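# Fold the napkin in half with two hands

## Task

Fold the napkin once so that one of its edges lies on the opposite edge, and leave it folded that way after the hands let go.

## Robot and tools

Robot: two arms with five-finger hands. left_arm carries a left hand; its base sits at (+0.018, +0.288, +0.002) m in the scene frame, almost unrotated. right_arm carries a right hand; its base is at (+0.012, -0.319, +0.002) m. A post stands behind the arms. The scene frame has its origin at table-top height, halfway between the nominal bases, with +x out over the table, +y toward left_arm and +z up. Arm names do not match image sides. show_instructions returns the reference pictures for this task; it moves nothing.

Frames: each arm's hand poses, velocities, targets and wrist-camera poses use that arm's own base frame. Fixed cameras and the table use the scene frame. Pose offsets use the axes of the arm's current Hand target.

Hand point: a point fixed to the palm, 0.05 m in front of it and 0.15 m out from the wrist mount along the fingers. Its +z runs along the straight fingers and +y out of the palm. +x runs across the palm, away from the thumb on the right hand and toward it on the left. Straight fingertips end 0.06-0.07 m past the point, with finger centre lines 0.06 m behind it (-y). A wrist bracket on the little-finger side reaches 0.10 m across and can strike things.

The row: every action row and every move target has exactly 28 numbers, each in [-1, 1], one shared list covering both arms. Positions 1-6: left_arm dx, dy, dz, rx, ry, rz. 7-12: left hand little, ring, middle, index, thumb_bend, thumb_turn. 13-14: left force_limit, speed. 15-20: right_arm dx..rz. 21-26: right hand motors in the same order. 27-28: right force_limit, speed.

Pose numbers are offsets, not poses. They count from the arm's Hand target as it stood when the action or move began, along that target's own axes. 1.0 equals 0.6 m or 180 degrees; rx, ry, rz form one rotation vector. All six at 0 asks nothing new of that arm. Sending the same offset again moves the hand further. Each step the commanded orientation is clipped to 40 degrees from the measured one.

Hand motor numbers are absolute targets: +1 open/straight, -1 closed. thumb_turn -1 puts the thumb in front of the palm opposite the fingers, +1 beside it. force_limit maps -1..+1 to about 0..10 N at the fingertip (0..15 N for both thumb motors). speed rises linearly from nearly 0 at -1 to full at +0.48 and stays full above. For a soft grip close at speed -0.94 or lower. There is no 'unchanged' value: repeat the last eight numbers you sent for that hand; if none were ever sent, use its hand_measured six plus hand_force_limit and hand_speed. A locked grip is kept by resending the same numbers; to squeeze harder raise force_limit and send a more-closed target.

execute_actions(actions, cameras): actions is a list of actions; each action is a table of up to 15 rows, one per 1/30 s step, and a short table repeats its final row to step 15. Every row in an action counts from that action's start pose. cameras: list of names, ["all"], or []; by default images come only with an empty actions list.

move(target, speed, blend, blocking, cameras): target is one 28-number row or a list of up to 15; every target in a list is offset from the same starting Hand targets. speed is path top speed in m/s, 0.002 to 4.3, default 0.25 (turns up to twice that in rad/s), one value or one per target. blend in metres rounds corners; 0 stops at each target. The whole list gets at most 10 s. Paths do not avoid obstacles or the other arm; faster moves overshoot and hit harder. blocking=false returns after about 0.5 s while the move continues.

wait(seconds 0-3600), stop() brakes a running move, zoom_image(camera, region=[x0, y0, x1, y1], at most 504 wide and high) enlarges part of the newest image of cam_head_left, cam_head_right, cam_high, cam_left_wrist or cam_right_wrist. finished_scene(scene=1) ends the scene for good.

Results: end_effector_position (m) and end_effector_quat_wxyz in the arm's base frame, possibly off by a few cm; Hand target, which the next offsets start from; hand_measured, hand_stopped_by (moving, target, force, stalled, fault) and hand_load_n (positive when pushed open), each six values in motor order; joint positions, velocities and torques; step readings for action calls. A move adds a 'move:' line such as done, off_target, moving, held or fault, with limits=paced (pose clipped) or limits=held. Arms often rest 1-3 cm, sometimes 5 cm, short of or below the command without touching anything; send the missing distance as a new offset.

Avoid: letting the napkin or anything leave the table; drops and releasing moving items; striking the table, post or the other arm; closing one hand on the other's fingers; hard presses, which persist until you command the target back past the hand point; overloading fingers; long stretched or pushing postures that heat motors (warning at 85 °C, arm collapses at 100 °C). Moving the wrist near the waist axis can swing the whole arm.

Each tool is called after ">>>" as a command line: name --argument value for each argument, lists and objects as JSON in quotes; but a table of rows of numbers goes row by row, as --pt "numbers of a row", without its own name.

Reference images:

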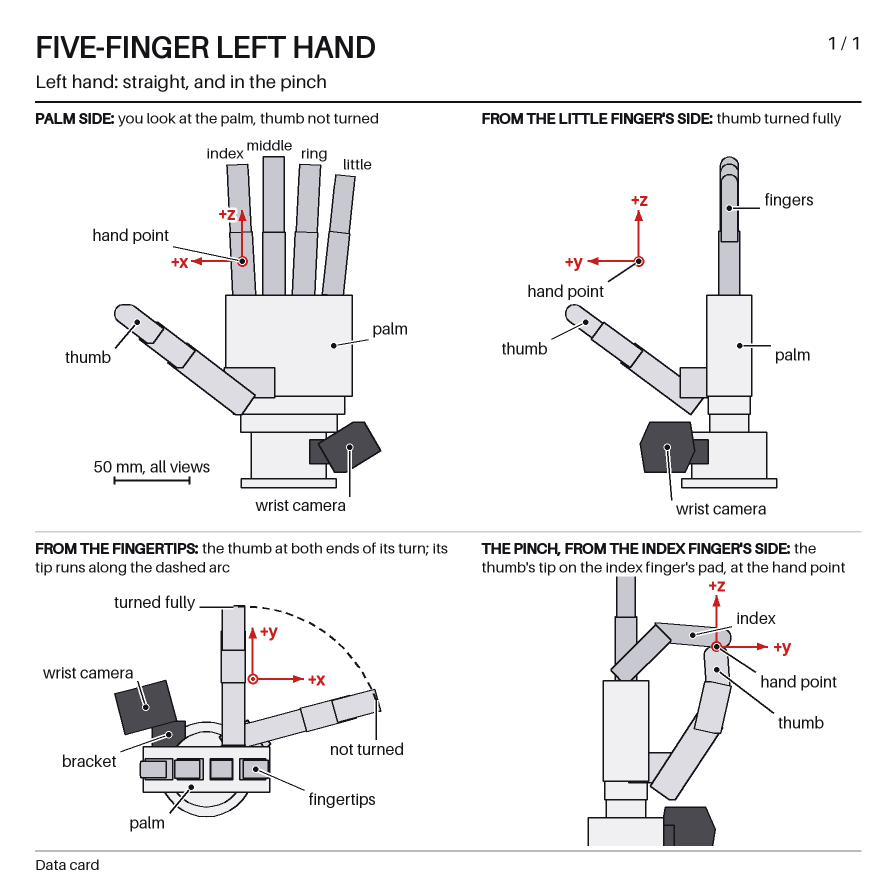

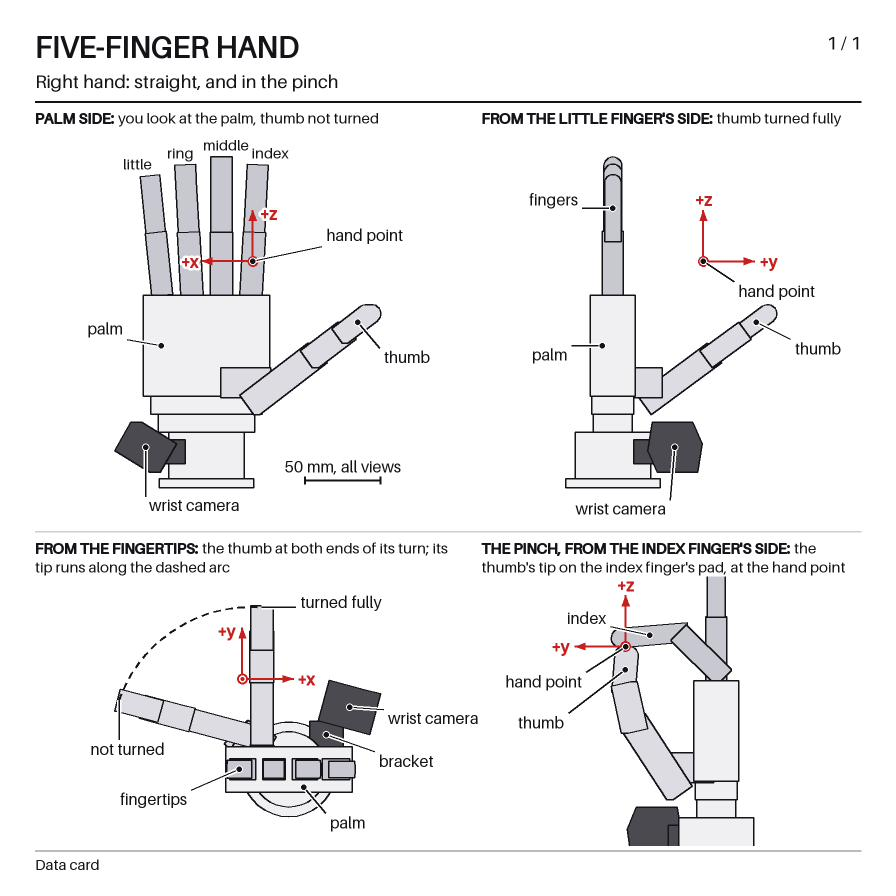

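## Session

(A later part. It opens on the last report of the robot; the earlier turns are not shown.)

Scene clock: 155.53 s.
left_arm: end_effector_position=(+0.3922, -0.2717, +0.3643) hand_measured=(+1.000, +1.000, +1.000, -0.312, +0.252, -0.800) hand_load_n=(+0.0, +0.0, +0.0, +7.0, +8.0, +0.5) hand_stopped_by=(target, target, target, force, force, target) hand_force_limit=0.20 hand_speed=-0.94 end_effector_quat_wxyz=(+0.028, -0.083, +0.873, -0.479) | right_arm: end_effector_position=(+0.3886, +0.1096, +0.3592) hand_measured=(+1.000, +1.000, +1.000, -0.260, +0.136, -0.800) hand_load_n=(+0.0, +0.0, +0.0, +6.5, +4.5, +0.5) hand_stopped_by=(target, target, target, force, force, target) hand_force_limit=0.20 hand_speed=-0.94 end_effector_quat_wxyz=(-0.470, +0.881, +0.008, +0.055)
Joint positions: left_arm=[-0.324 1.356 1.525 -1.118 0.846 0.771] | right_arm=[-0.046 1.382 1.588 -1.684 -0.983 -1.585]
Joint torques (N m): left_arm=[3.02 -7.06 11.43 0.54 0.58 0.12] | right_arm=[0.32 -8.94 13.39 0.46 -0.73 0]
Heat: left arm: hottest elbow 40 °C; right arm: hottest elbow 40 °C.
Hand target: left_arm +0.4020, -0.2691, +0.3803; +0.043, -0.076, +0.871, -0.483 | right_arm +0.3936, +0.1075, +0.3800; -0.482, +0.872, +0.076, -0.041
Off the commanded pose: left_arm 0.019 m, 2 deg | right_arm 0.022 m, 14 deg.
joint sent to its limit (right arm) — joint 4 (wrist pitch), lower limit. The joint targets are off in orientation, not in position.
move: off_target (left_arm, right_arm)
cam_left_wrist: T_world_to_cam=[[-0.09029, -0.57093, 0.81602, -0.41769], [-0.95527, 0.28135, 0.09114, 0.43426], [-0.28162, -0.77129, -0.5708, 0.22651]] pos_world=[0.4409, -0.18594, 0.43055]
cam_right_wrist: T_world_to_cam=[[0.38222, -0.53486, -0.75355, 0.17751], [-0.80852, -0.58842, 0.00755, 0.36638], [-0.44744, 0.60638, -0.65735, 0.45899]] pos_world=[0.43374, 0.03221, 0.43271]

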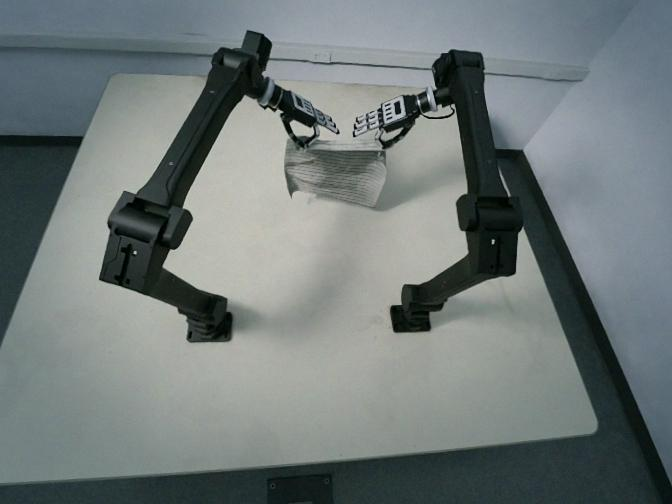

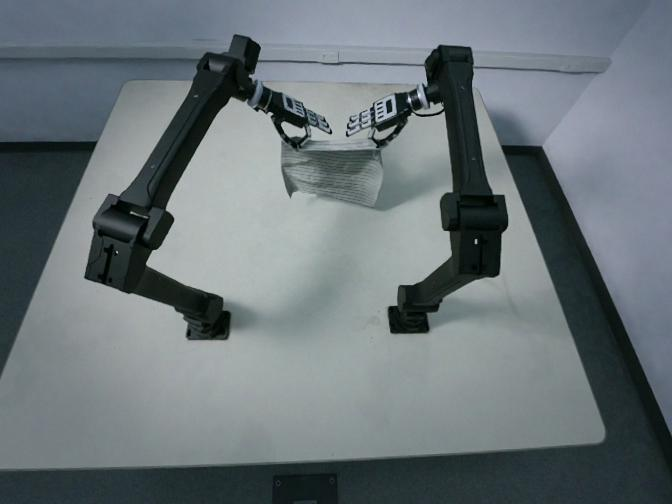

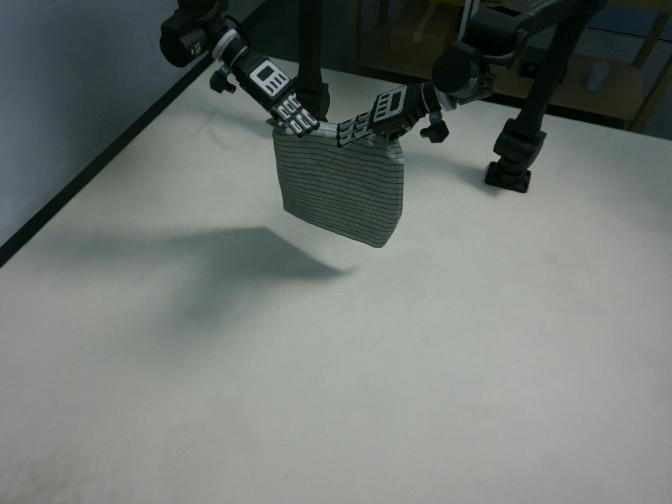

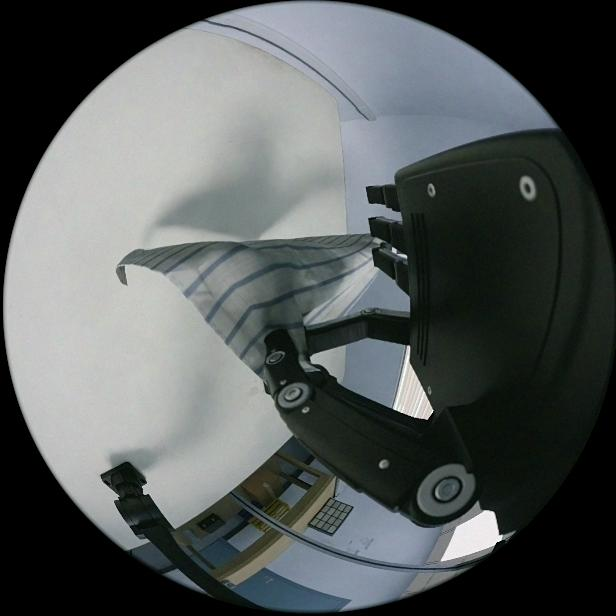

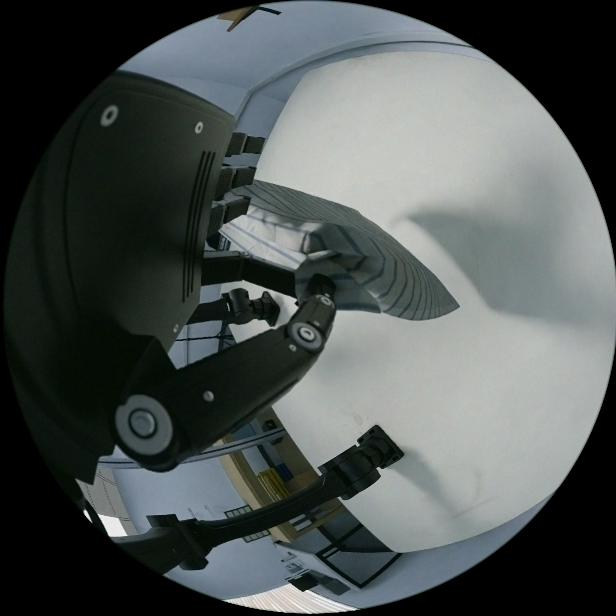

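>>> move --pt "0 0.0791 0.0495 0 0 0 1 1 1 -0.35 0.2 -0.8 0.2 -0.94 0 0.0721 0.0451 0 0.0471 0.0294 1 1 1 -0.31 0.1 -0.8 0.2 -0.94" --pt "-0.1395 0.1792 0.1410 0 0 0 1 1 1 -0.35 0.2 -0.8 0.2 -0.94 0.1395 0.1982 0.0948 0 0.0471 0.0294 1 1 1 -0.31 0.1 -0.8 0.2 -0.94" --speed 0.06 --blend '[0.01,0]' --cameras '["all"]'

>>> zoom_image --camera "cam_high" --region '[200, 80, 500, 320]'

>>> zoom_image --camera "cam_head_right" --region '[240, 100, 440, 250]'

Scene clock: 160.10 s.
left_arm: end_effector_position=(+0.4702, -0.2708, +0.2334) hand_measured=(+1.000, +1.000, +1.000, -0.312, +0.252, -0.800) hand_load_n=(+0.0, +0.0, +0.0, +7.0, +8.0, +0.0) hand_stopped_by=(target, target, target, force, force, target) hand_force_limit=0.20 hand_speed=-0.94 end_effector_quat_wxyz=(+0.020, -0.087, +0.875, -0.477) | right_arm: end_effector_position=(+0.4606, +0.1094, +0.2338) hand_measured=(+1.000, +1.000, +1.000, -0.260, +0.136, -0.800) hand_load_n=(+0.0, -0.5, +0.0, +6.5, +4.5, +0.5) hand_stopped_by=(target, target, target, force, force, target) hand_force_limit=0.20 hand_speed=-0.94 end_effector_quat_wxyz=(-0.485, +0.874, -0.014, -0.026)
Joint positions: left_arm=[-0.273 1.566 1.413 -0.864 0.876 0.836] | right_arm=[-0.046 1.681 1.575 -1.597 -1.009 -1.658]
Joint torques (N m): left_arm=[3.19 -9.41 10.41 1.61 0.62 0.09] | right_arm=[-0.56 -11.87 13.76 0.75 -0.74 -0.08]
Heat: left arm: hottest elbow 40 °C; right arm: hottest elbow 41 °C.
Hand target: left_arm +0.4871, -0.2691, +0.2443; +0.043, -0.076, +0.871, -0.483 | right_arm +0.4787, +0.1071, +0.2492; -0.484, +0.875, +0.000, +0.001
Off the commanded pose: left_arm 0.020 m, 3 deg | right_arm 0.024 m, 3 deg.
move: off_target (left_arm, right_arm)
cam_left_wrist: T_world_to_cam=[[-0.07616, -0.57431, 0.81509, -0.31068], [-0.9534, 0.2813, 0.10911, 0.51531], [-0.29195, -0.76879, -0.56897, 0.17954]] pos_world=[0.52005, -0.18535, 0.29916]
cam_right_wrist: T_world_to_cam=[[0.27387, -0.49419, -0.82509, 0.1175], [-0.77469, -0.62175, 0.11526, 0.38831], [-0.56996, 0.60762, -0.55312, 0.44081]] pos_world=[0.51989, 0.03166, 0.29601]

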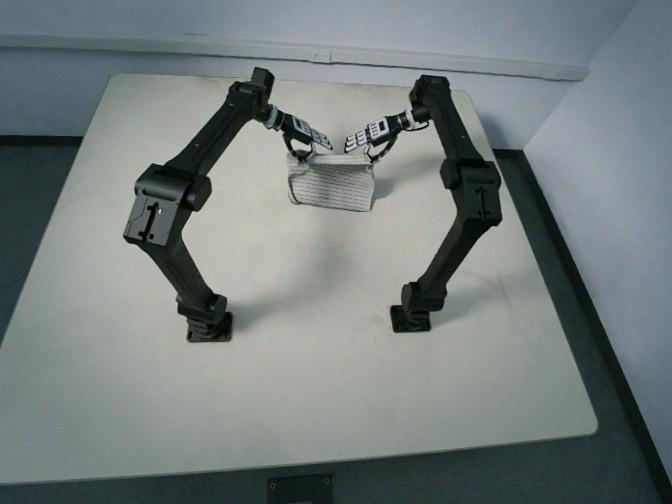

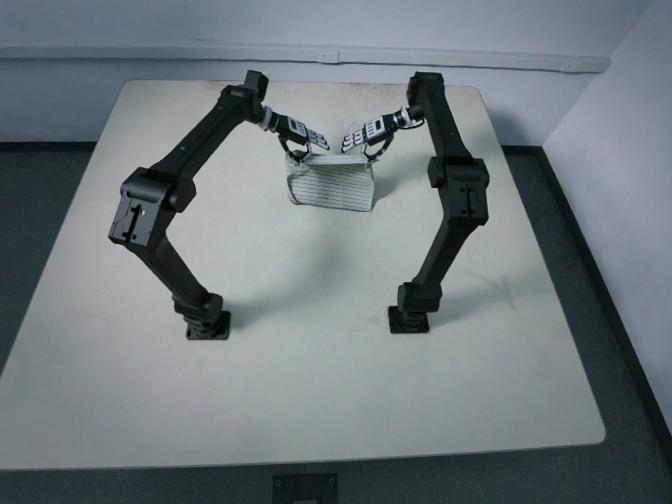

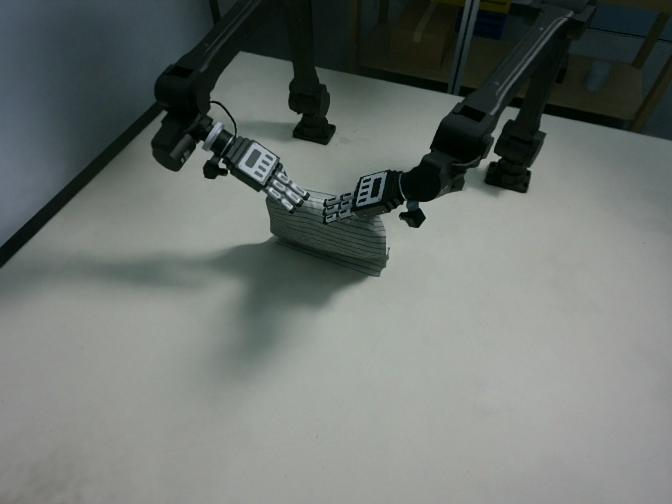

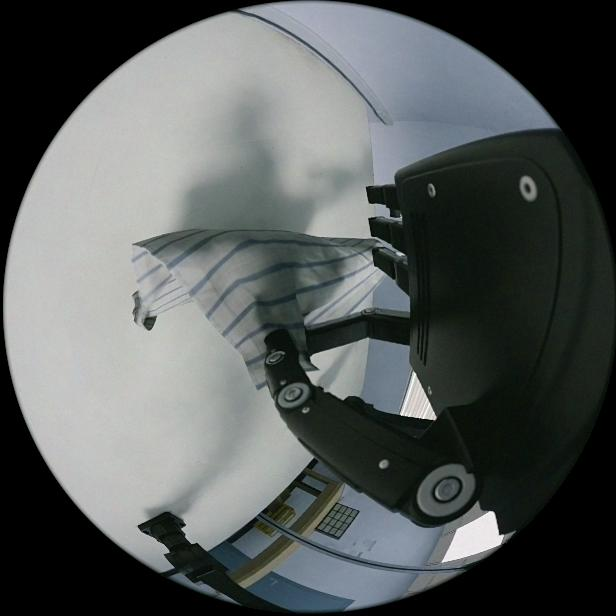

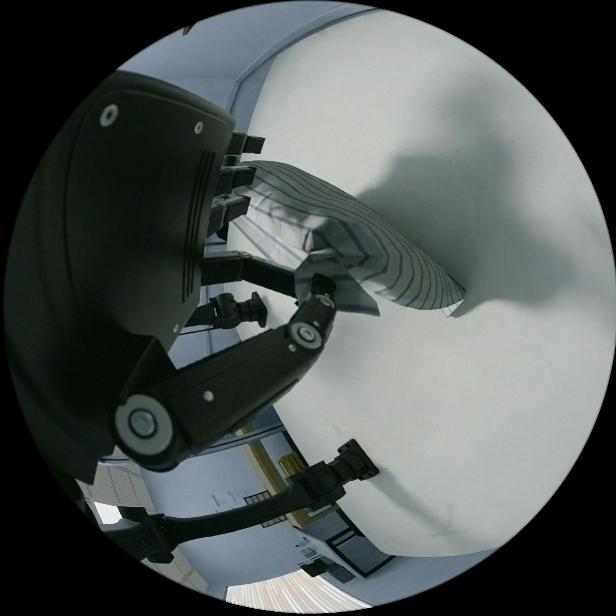

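Scaled by 1.680 from the camera's image (finer frame: 960x720).

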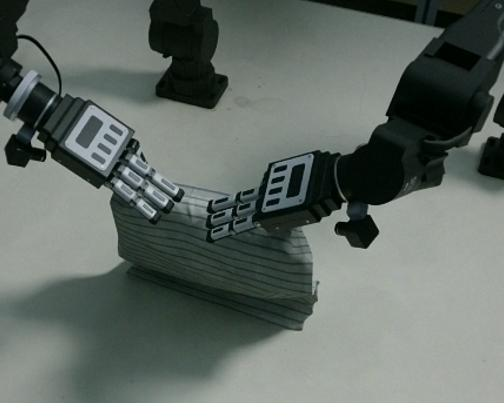

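Scaled by 2.520 from the camera's image (finer frame: 960x720).

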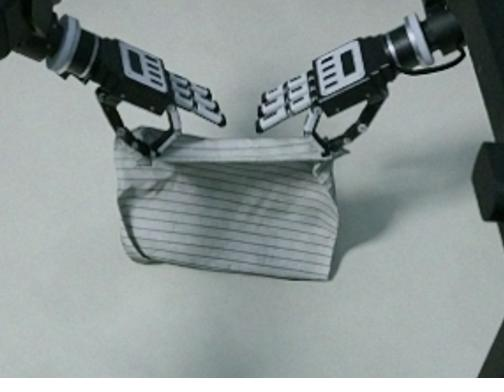

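>>> zoom_image --camera "cam_left_wrist" --region '[110, 220, 320, 420]'

>>> zoom_image --camera "cam_high" --region '[260, 180, 400, 290]'

>>> zoom_image --camera "cam_head_left" --region '[270, 140, 400, 220]'

Scaled by 2.400 from the camera's image (finer frame: 880x880).

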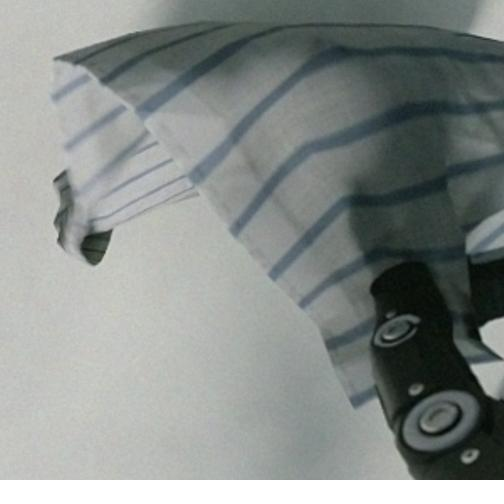

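Scaled by 3.600 from the camera's image (finer frame: 960x720).

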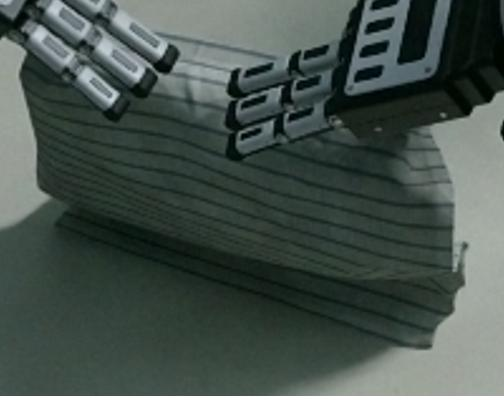

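Scaled by 3.877 from the camera's image (finer frame: 960x720).

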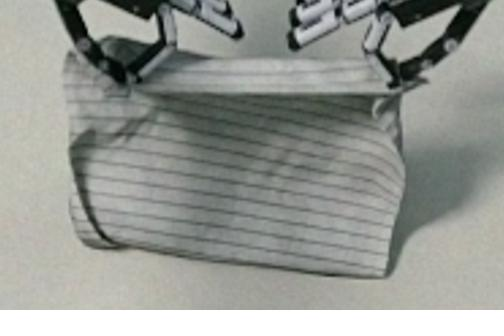

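>>> move --target '[0.2462,-0.1748,-0.1605,0,0,0,1,1,1,-0.35,0.2,-0.8,0.2,-0.94, -0.24,-0.1922,-0.1201,0,0,0,1,1,1,-0.31,0.1,-0.8,0.2,-0.94]' --speed 0.15 --cameras '["cam_high","cam_head_right","cam_left_wrist"]'

>>> zoom_image --camera "cam_high" --region '[200, 50, 500, 290]'

Scene clock: 164.27 s.
left_arm: end_effector_position=(+0.3382, -0.2681, +0.3761) hand_measured=(+1.000, +1.000, +1.000, -0.312, +0.252, -0.800) hand_load_n=(+0.0, +0.0, +0.0, +7.0, +8.0, +0.0) hand_stopped_by=(target, target, target, force, force, target) hand_force_limit=0.20 hand_speed=-0.94 end_effector_quat_wxyz=(+0.043, -0.072, +0.872, -0.483) | right_arm: end_effector_position=(+0.3342, +0.1145, +0.3883) hand_measured=(+1.000, +1.000, +1.000, -0.260, +0.136, -0.800) hand_load_n=(+0.0, +0.0, +0.0, +6.5, +4.0, +0.5) hand_stopped_by=(target, target, target, force, force, target) hand_force_limit=0.20 hand_speed=-0.94 end_effector_quat_wxyz=(-0.478, +0.875, -0.020, +0.068)
Joint positions: left_arm=[-0.364 1.204 1.413 -1.094 0.818 0.735] | right_arm=[-0.052 1.225 1.513 -1.684 -0.998 -1.482]
Joint torques (N m): left_arm=[1.73 -5.36 9.55 0.58 0.37 -0.2] | right_arm=[-1.03 -5.71 8.83 0.83 -0.57 -0.01]
Heat: left arm: hottest elbow 40 °C; right arm: hottest elbow 41 °C.
Hand target: left_arm +0.3369, -0.2690, +0.3841; +0.043, -0.076, +0.871, -0.483 | right_arm +0.3345, +0.1076, +0.3849; -0.484, +0.875, +0.000, +0.001
Off the commanded pose: left_arm 0.008 m, 0 deg | right_arm 0.008 m, 8 deg.
joint sent to its limit (right arm) — joint 4 (wrist pitch), lower limit. The joint targets are off in orientation, not in position.
move: off_target (right_arm)
cam_left_wrist: T_world_to_cam=[[-0.12249, -0.566, 0.81525, -0.41763], [-0.95702, 0.28494, 0.05403, 0.39612], [-0.26288, -0.7736, -0.57658, 0.21603]] pos_world=[0.38473, -0.18213, 0.44363]
Images, in order (width x height): cam_head_right 672x504, cam_high 672x504, cam_left_wrist 616x616.

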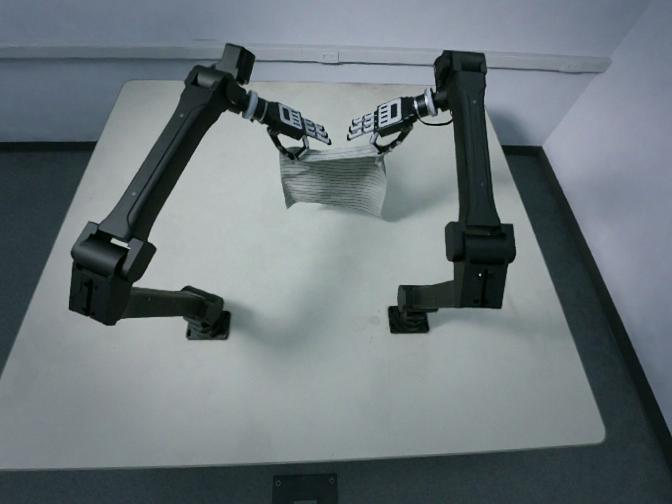

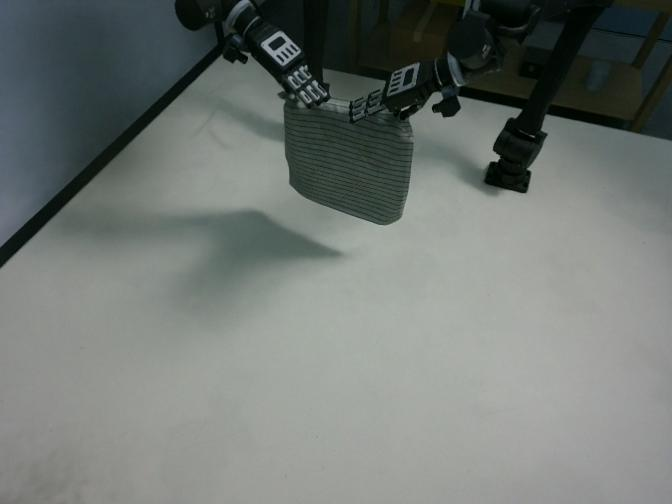

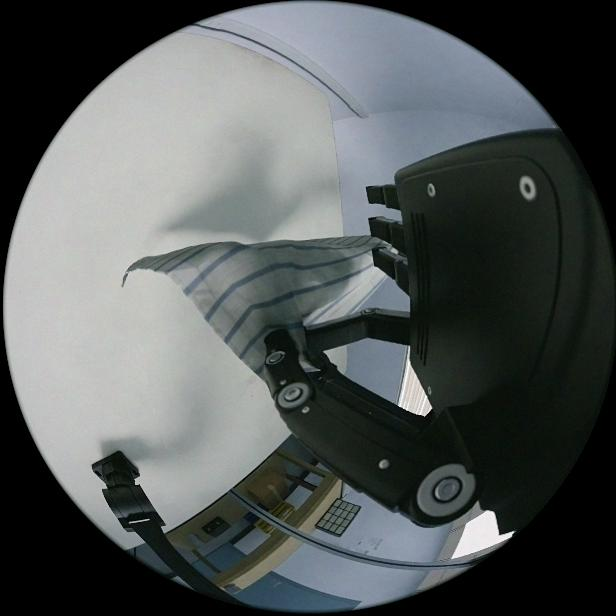

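Scaled by 1.680 from the camera's image (finer frame: 960x720).

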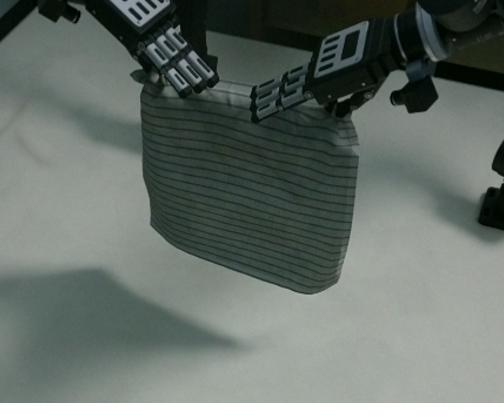

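>>> move --target '[0,0,0,0,0,-0.3333,1,1,1,-0.35,0.2,-0.8,0.2,-0.94, 0,0,0,0,0,0.3333,1,1,1,-0.31,0.1,-0.8,0.2,-0.94]' --speed 0.3 --cameras '["all"]'

>>> zoom_image --camera "cam_high" --region '[200, 50, 500, 290]'

>>> zoom_image --camera "cam_head_right" --region '[240, 100, 440, 250]'

Scene clock: 168.00 s.
left_arm: end_effector_position=(+0.3332, -0.2715, +0.3855) hand_measured=(+1.000, +1.000, +1.000, -0.312, +0.252, -0.800) hand_load_n=(+0.0, +0.0, +0.0, +7.5, +8.0, +0.0) hand_stopped_by=(target, target, target, force, force, target) hand_force_limit=0.20 hand_speed=-0.94 end_effector_quat_wxyz=(-0.204, -0.494, +0.722, -0.438) | right_arm: end_effector_position=(+0.3337, +0.1132, +0.3874) hand_measured=(+1.000, +1.000, +1.000, -0.260, +0.136, -0.800) hand_load_n=(+0.0, +0.0, +0.0, +6.5, +4.0, +0.5) hand_stopped_by=(target, target, target, force, force, target) hand_force_limit=0.20 hand_speed=-0.94 end_effector_quat_wxyz=(-0.448, +0.748, -0.457, -0.178)
Joint positions: left_arm=[-0.262 1.249 1.362 -1.103 0.88 -0.171] | right_arm=[-0.142 1.326 1.485 -1.684 -1.005 -0.591]
Joint torques (N m): left_arm=[2.78 -5.71 7.86 1.33 0.65 -0.2] | right_arm=[-1.32 -7.18 8.53 0.25 -0.81 -0.02]
Heat: left arm: hottest elbow 40 °C; right arm: hottest elbow 41 °C.
Hand target: left_arm +0.3370, -0.2689, +0.3841; -0.204, -0.501, +0.717, -0.440 | right_arm +0.3345, +0.1076, +0.3849; -0.420, +0.758, -0.438, -0.241
Off the commanded pose: left_arm 0.005 m, 1 deg | right_arm 0.006 m, 8 deg.
joint sent to its limit (right arm) — joint 4 (wrist pitch), lower limit. The joint targets are off in orientation, not in position.
move: off_target (right_arm)
cam_left_wrist: T_world_to_cam=[[0.78552, -0.25726, 0.56283, -0.54914], [-0.60353, -0.11741, 0.78865, -0.11846], [-0.13681, -0.95918, -0.24749, -0.00171]] pos_world=[0.35963, -0.15682, 0.40207]
cam_right_wrist: T_world_to_cam=[[-0.62895, -0.33451, -0.7018, 0.51632], [-0.71359, -0.10987, 0.69189, -0.02711], [-0.30855, 0.93597, -0.16961, 0.17817]] pos_world=[0.36037, 0.00298, 0.41133]

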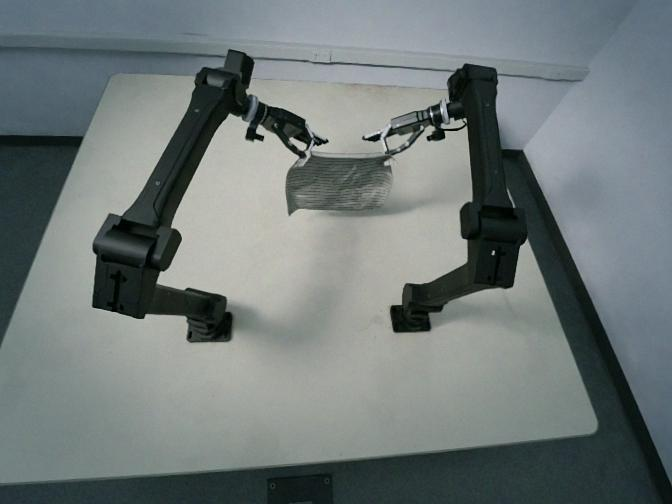

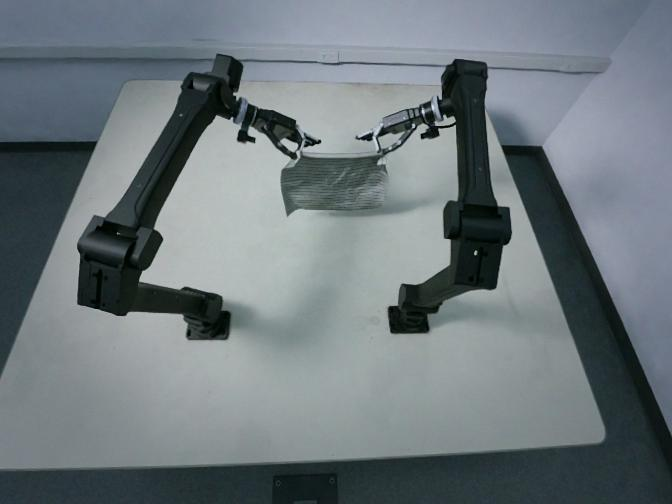

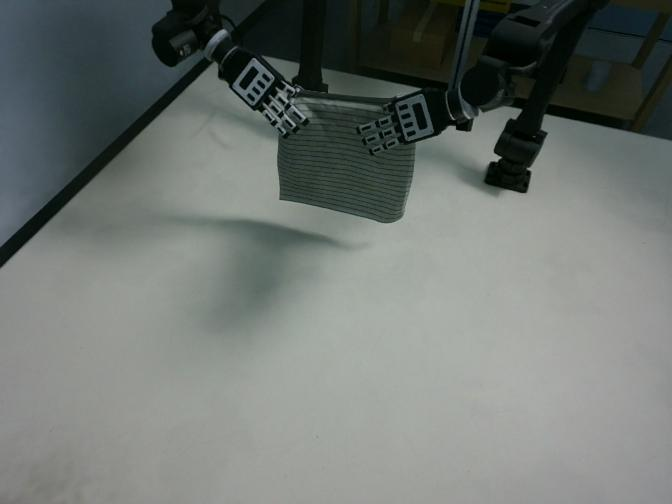

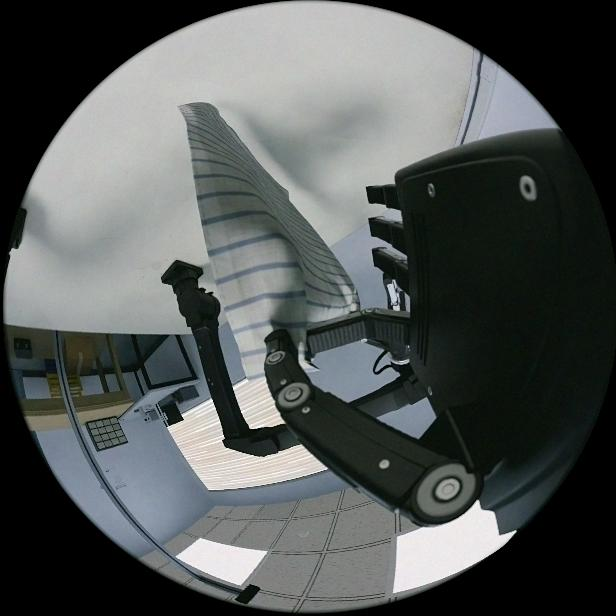

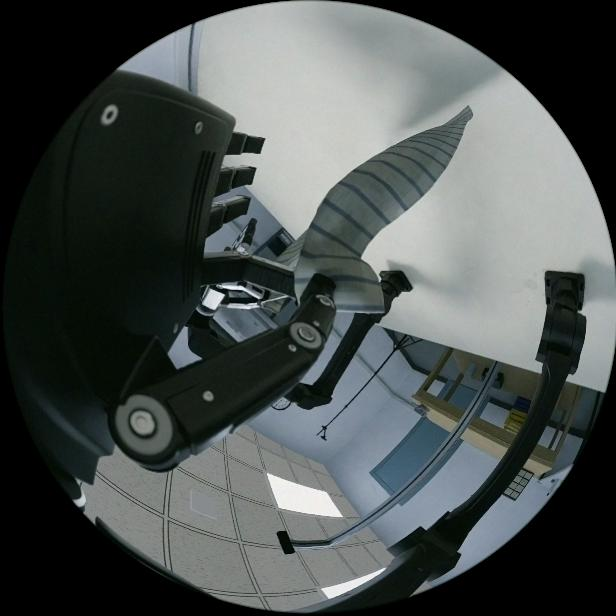

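Scaled by 1.680 from the camera's image (finer frame: 960x720).

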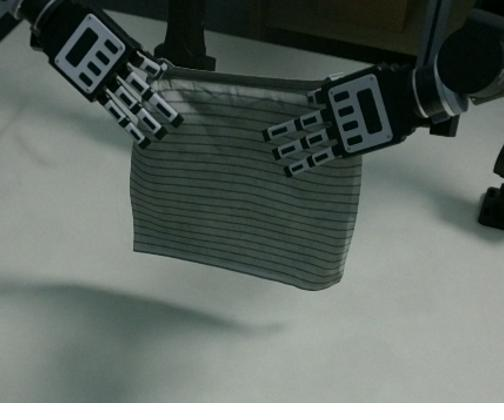

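Scaled by 2.520 from the camera's image (finer frame: 960x720).

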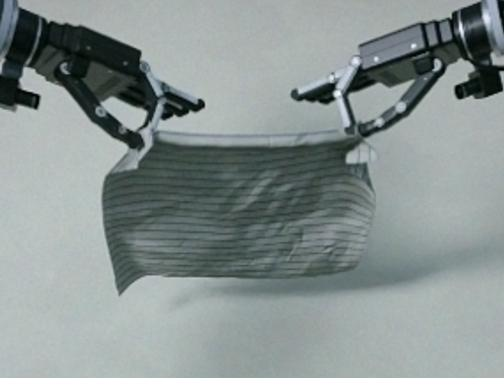

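>>> move --pt "-0.0688 0.0020 0.0447 0 0 0 1 1 1 -0.35 0.2 -0.8 0.2 -0.94 0.0717 0.0031 0.0400 0 0 0 1 1 1 -0.31 0.1 -0.8 0.2 -0.94" --pt "-0.1783 -0.0768 0.1048 0 0 0 1 1 1 -0.35 0.2 -0.8 0.2 -0.94 0.1917 -0.0719 0.0821 0 0 0 1 1 1 -0.31 0.1 -0.8 0.2 -0.94" --pt "-0.3141 -0.1592 0.1815 0 0 0 1 1 1 -0.35 0.2 -0.8 0.2 -0.94 0.3395 -0.1500 0.1384 0 0 0 1 1 1 -0.31 0.1 -0.8 0.2 -0.94" --speed 0.1 --blend '[0.01,0.02,0]' --cameras '["all"]'

>>> zoom_image --camera "cam_high" --region '[200, 80, 500, 320]'

>>> zoom_image --camera "cam_head_right" --region '[240, 100, 440, 250]'

Scene clock: 173.37 s.
left_arm: end_effector_position=(+0.4976, -0.2718, +0.2148) hand_measured=(+1.000, +1.000, +1.000, -0.312, +0.252, -0.800) hand_load_n=(+0.0, +0.0, +0.0, +7.5, +8.0, +0.0) hand_stopped_by=(target, target, target, force, force, target) hand_force_limit=0.20 hand_speed=-0.94 end_effector_quat_wxyz=(-0.226, -0.516, +0.712, -0.419) | right_arm: end_effector_position=(+0.5006, +0.1056, +0.2167) hand_measured=(+1.000, +1.000, +1.000, -0.260, +0.136, -0.800) hand_load_n=(+0.0, +0.0, +0.5, +6.5, +4.0, +0.5) hand_stopped_by=(target, target, target, force, force, target) hand_force_limit=0.20 hand_speed=-0.94 end_effector_quat_wxyz=(-0.411, +0.749, -0.450, -0.261)
Joint positions: left_arm=[-0.183 1.742 1.462 -0.846 0.921 -0.088] | right_arm=[-0.101 1.92 1.729 -1.581 -1.005 -0.7]
Joint torques (N m): left_arm=[2.9 -11.4 10.97 1.29 0.72 0.09] | right_arm=[1.08 -15.09 13.08 0.58 -0.74 -0.01]
Heat: left arm: hottest elbow 40 °C; right arm: hottest elbow 41 °C.
Hand target: left_arm +0.5168, -0.2691, +0.2287; -0.204, -0.501, +0.717, -0.440 | right_arm +0.5146, +0.1079, +0.2298; -0.420, +0.758, -0.438, -0.241
Off the commanded pose: left_arm 0.024 m, 4 deg | right_arm 0.019 m, 3 deg.
move: off_target (left_arm, right_arm)
cam_left_wrist: T_world_to_cam=[[0.82759, -0.24888, 0.50313, -0.58824], [-0.54339, -0.13046, 0.82928, 0.0731], [-0.14076, -0.95971, -0.24321, -0.0208]] pos_world=[0.52362, -0.15683, 0.23028]
cam_right_wrist: T_world_to_cam=[[-0.69328, -0.38536, -0.60898, 0.51642], [-0.58528, -0.19196, 0.78778, 0.13294], [-0.42048, 0.90258, -0.09246, 0.25065]] pos_world=[0.54122, -0.0017, 0.23294]

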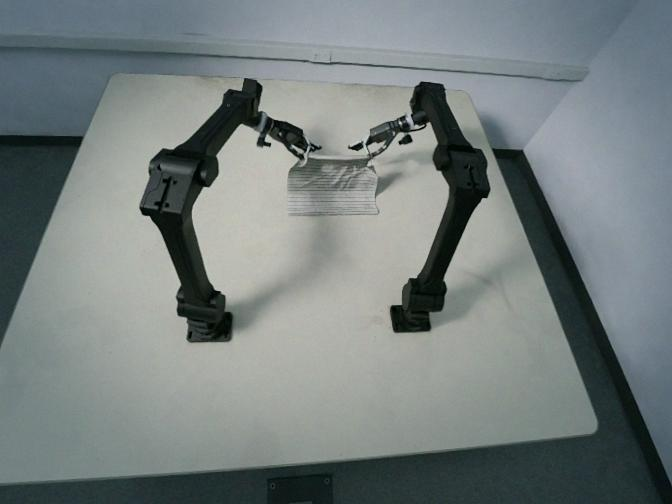

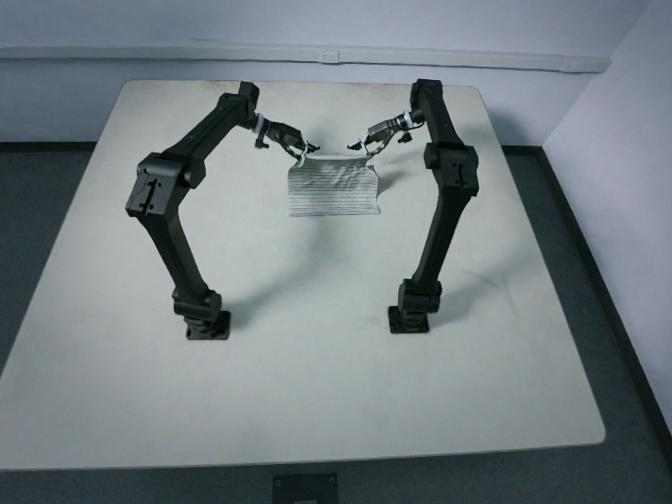

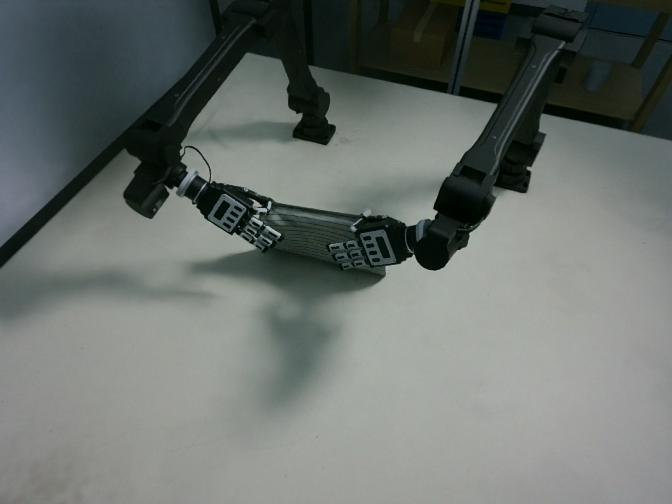

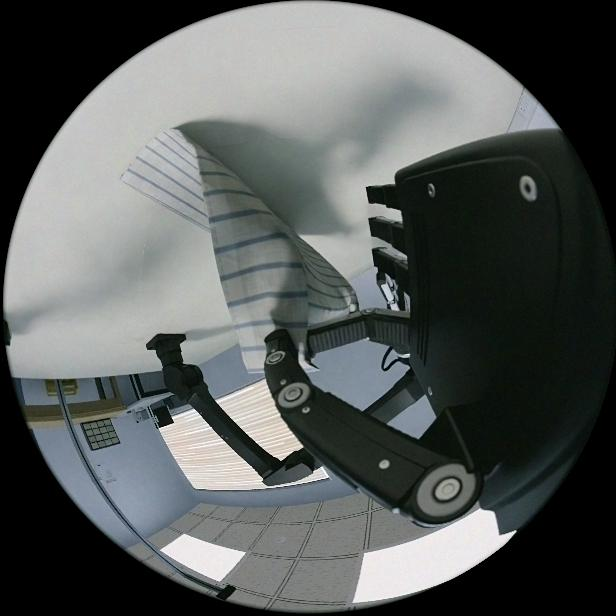

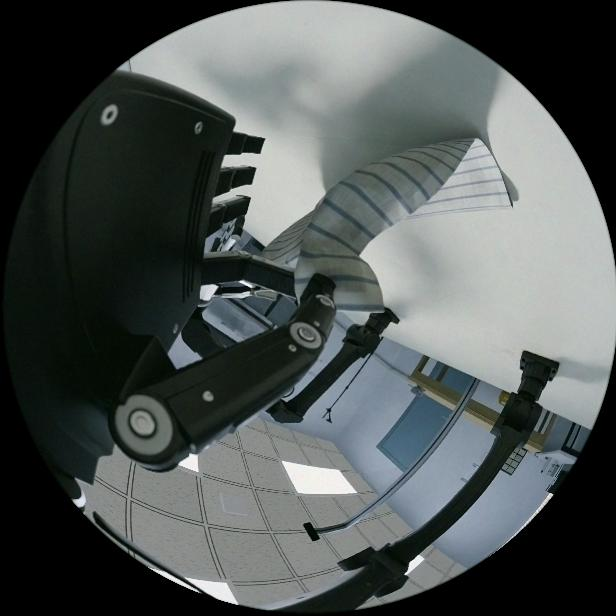

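Scaled by 1.680 from the camera's image (finer frame: 960x720).

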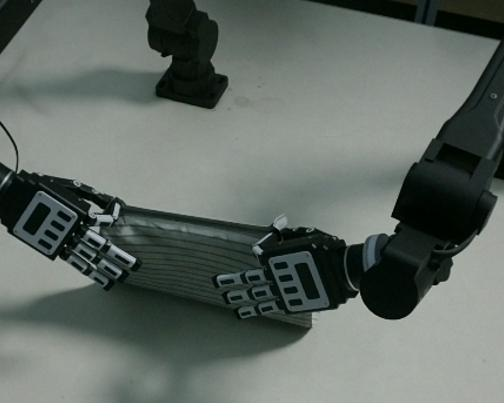

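Scaled by 2.520 from the camera's image (finer frame: 960x720).

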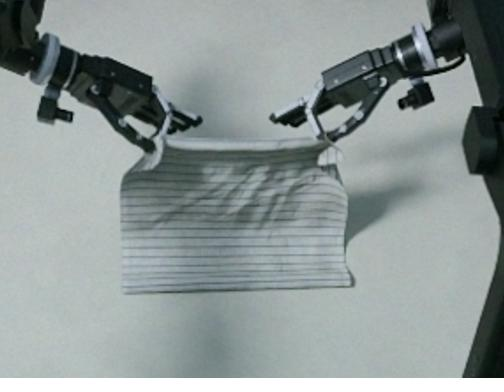

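>>> move --target '[-0.1283,-0.0830,0.0718,0,0,0,1,1,1,-0.35,0.2,-0.8,0.2,-0.94, 0.1325,-0.0657,0.0518,0,0,0,1,1,1,-0.31,0.1,-0.8,0.2,-0.94]' --speed 0.06 --cameras '["all"]'

>>> zoom_image --camera "cam_high" --region '[200, 80, 500, 320]'

>>> zoom_image --camera "cam_head_right" --region '[240, 100, 440, 250]'

Scene clock: 176.43 s.
left_arm: end_effector_position=(+0.5808, -0.2735, +0.1611) hand_measured=(+1.000, +1.000, +1.000, -0.312, +0.252, -0.800) hand_load_n=(+0.0, +0.0, +0.0, +7.5, +8.0, +0.0) hand_stopped_by=(target, target, target, force, force, target) hand_force_limit=0.20 hand_speed=-0.94 end_effector_quat_wxyz=(-0.223, -0.513, +0.713, -0.423) | right_arm: end_effector_position=(+0.5745, +0.1048, +0.1609) hand_measured=(+1.000, +1.000, +1.000, -0.260, +0.136, -0.800) hand_load_n=(+0.0, +0.0, +0.0, +6.5, +4.0, +0.0) hand_stopped_by=(target, target, target, force, force, target) hand_force_limit=0.20 hand_speed=-0.94 end_effector_quat_wxyz=(-0.412, +0.750, -0.449, -0.259)
Joint positions: left_arm=[-0.161 1.992 1.685 -0.835 0.931 -0.056] | right_arm=[-0.09 2.152 1.958 -1.554 -1.006 -0.68]
Joint torques (N m): left_arm=[3.02 -13.92 10.89 1.13 0.74 0.06] | right_arm=[0.26 -17.32 13.08 0.38 -0.77 0.03]
Heat: left arm: hottest elbow 40 °C; right arm: hottest elbow 41 °C.
Hand target: left_arm +0.5998, -0.2690, +0.1706; -0.205, -0.501, +0.717, -0.440 | right_arm +0.5885, +0.1080, +0.1718; -0.420, +0.758, -0.438, -0.241
Off the commanded pose: left_arm 0.022 m, 3 deg | right_arm 0.018 m, 3 deg.
move: off_target (left_arm, right_arm)
cam_left_wrist: T_world_to_cam=[[0.82219, -0.24793, 0.51239, -0.62855], [-0.55202, -0.12769, 0.824, 0.16925], [-0.13887, -0.96033, -0.24184, -0.02531]] pos_world=[0.6067, -0.15853, 0.17648]
cam_right_wrist: T_world_to_cam=[[-0.68948, -0.38629, -0.61269, 0.53192], [-0.59039, -0.19031, 0.78436, 0.22329], [-0.41959, 0.90253, -0.09685, 0.27751]] pos_world=[0.61502, -0.0025, 0.17764]

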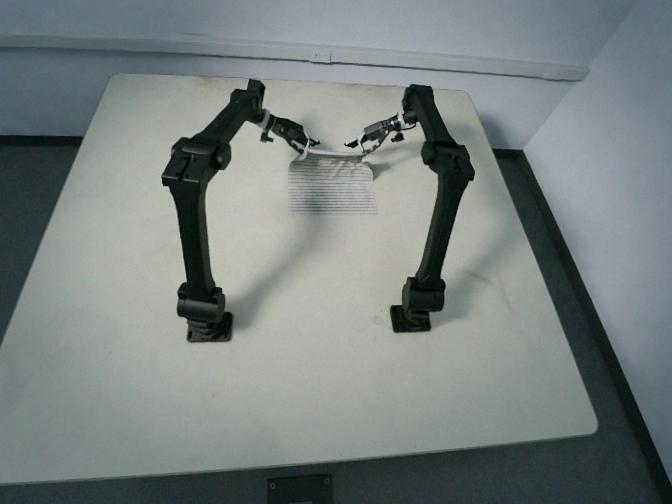

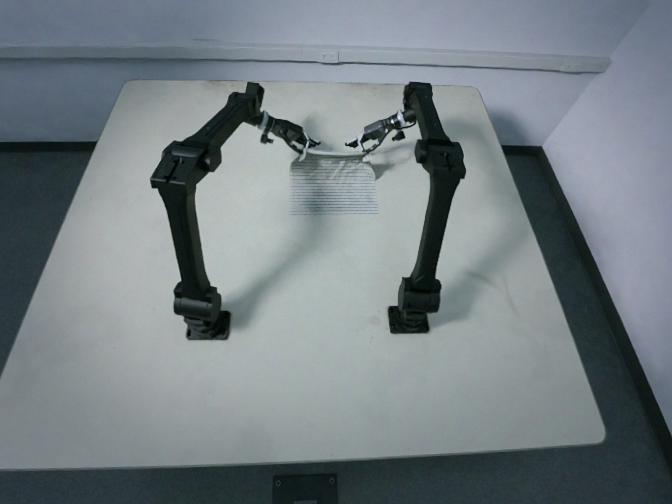

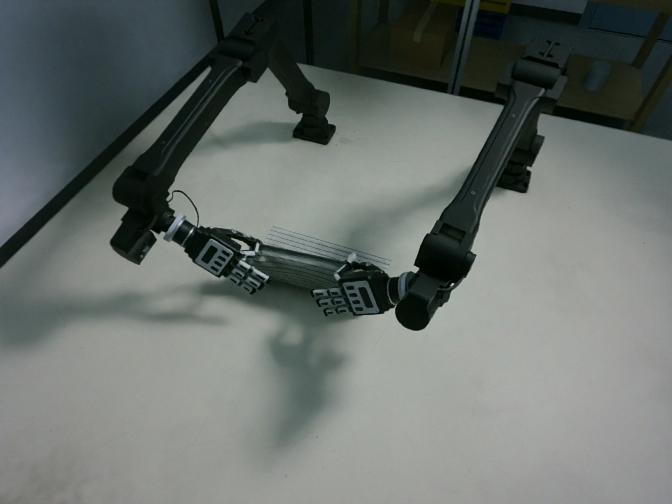

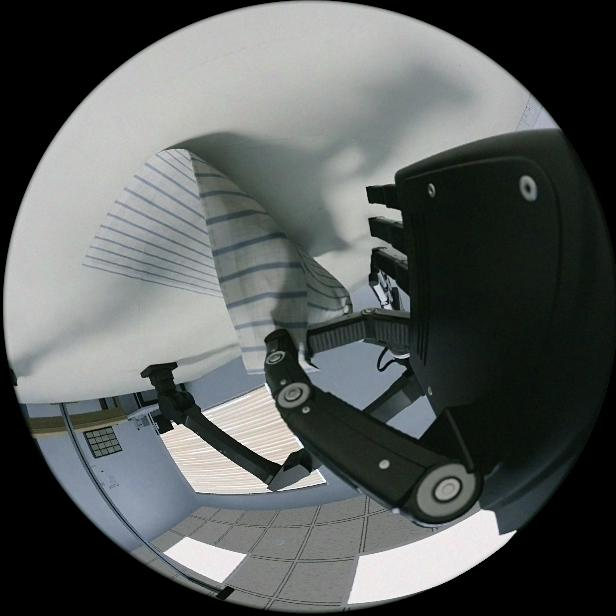

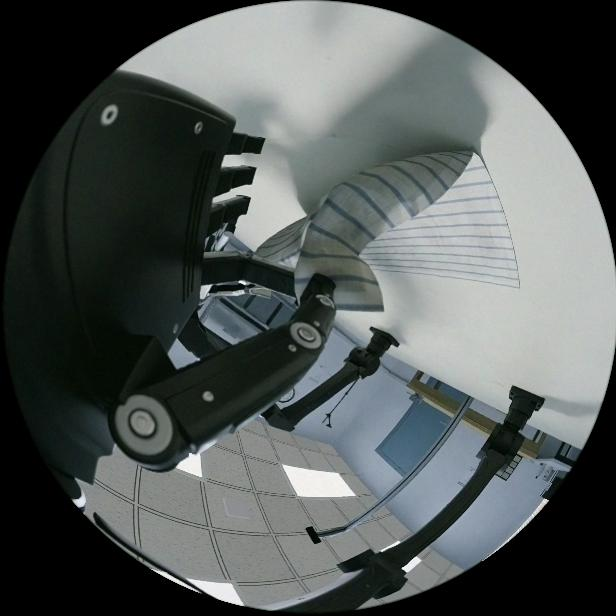

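Scaled by 1.680 from the camera's image (finer frame: 960x720).

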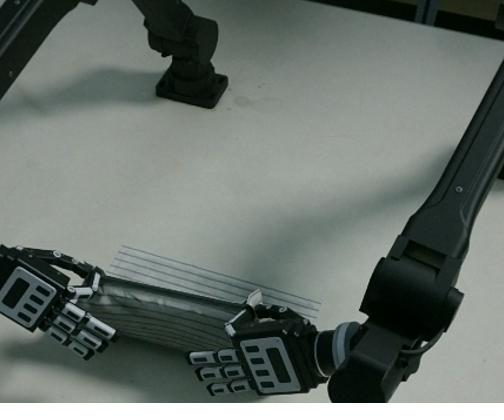

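Scaled by 2.520 from the camera's image (finer frame: 960x720).

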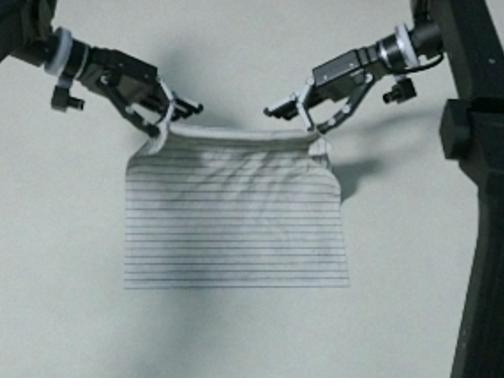

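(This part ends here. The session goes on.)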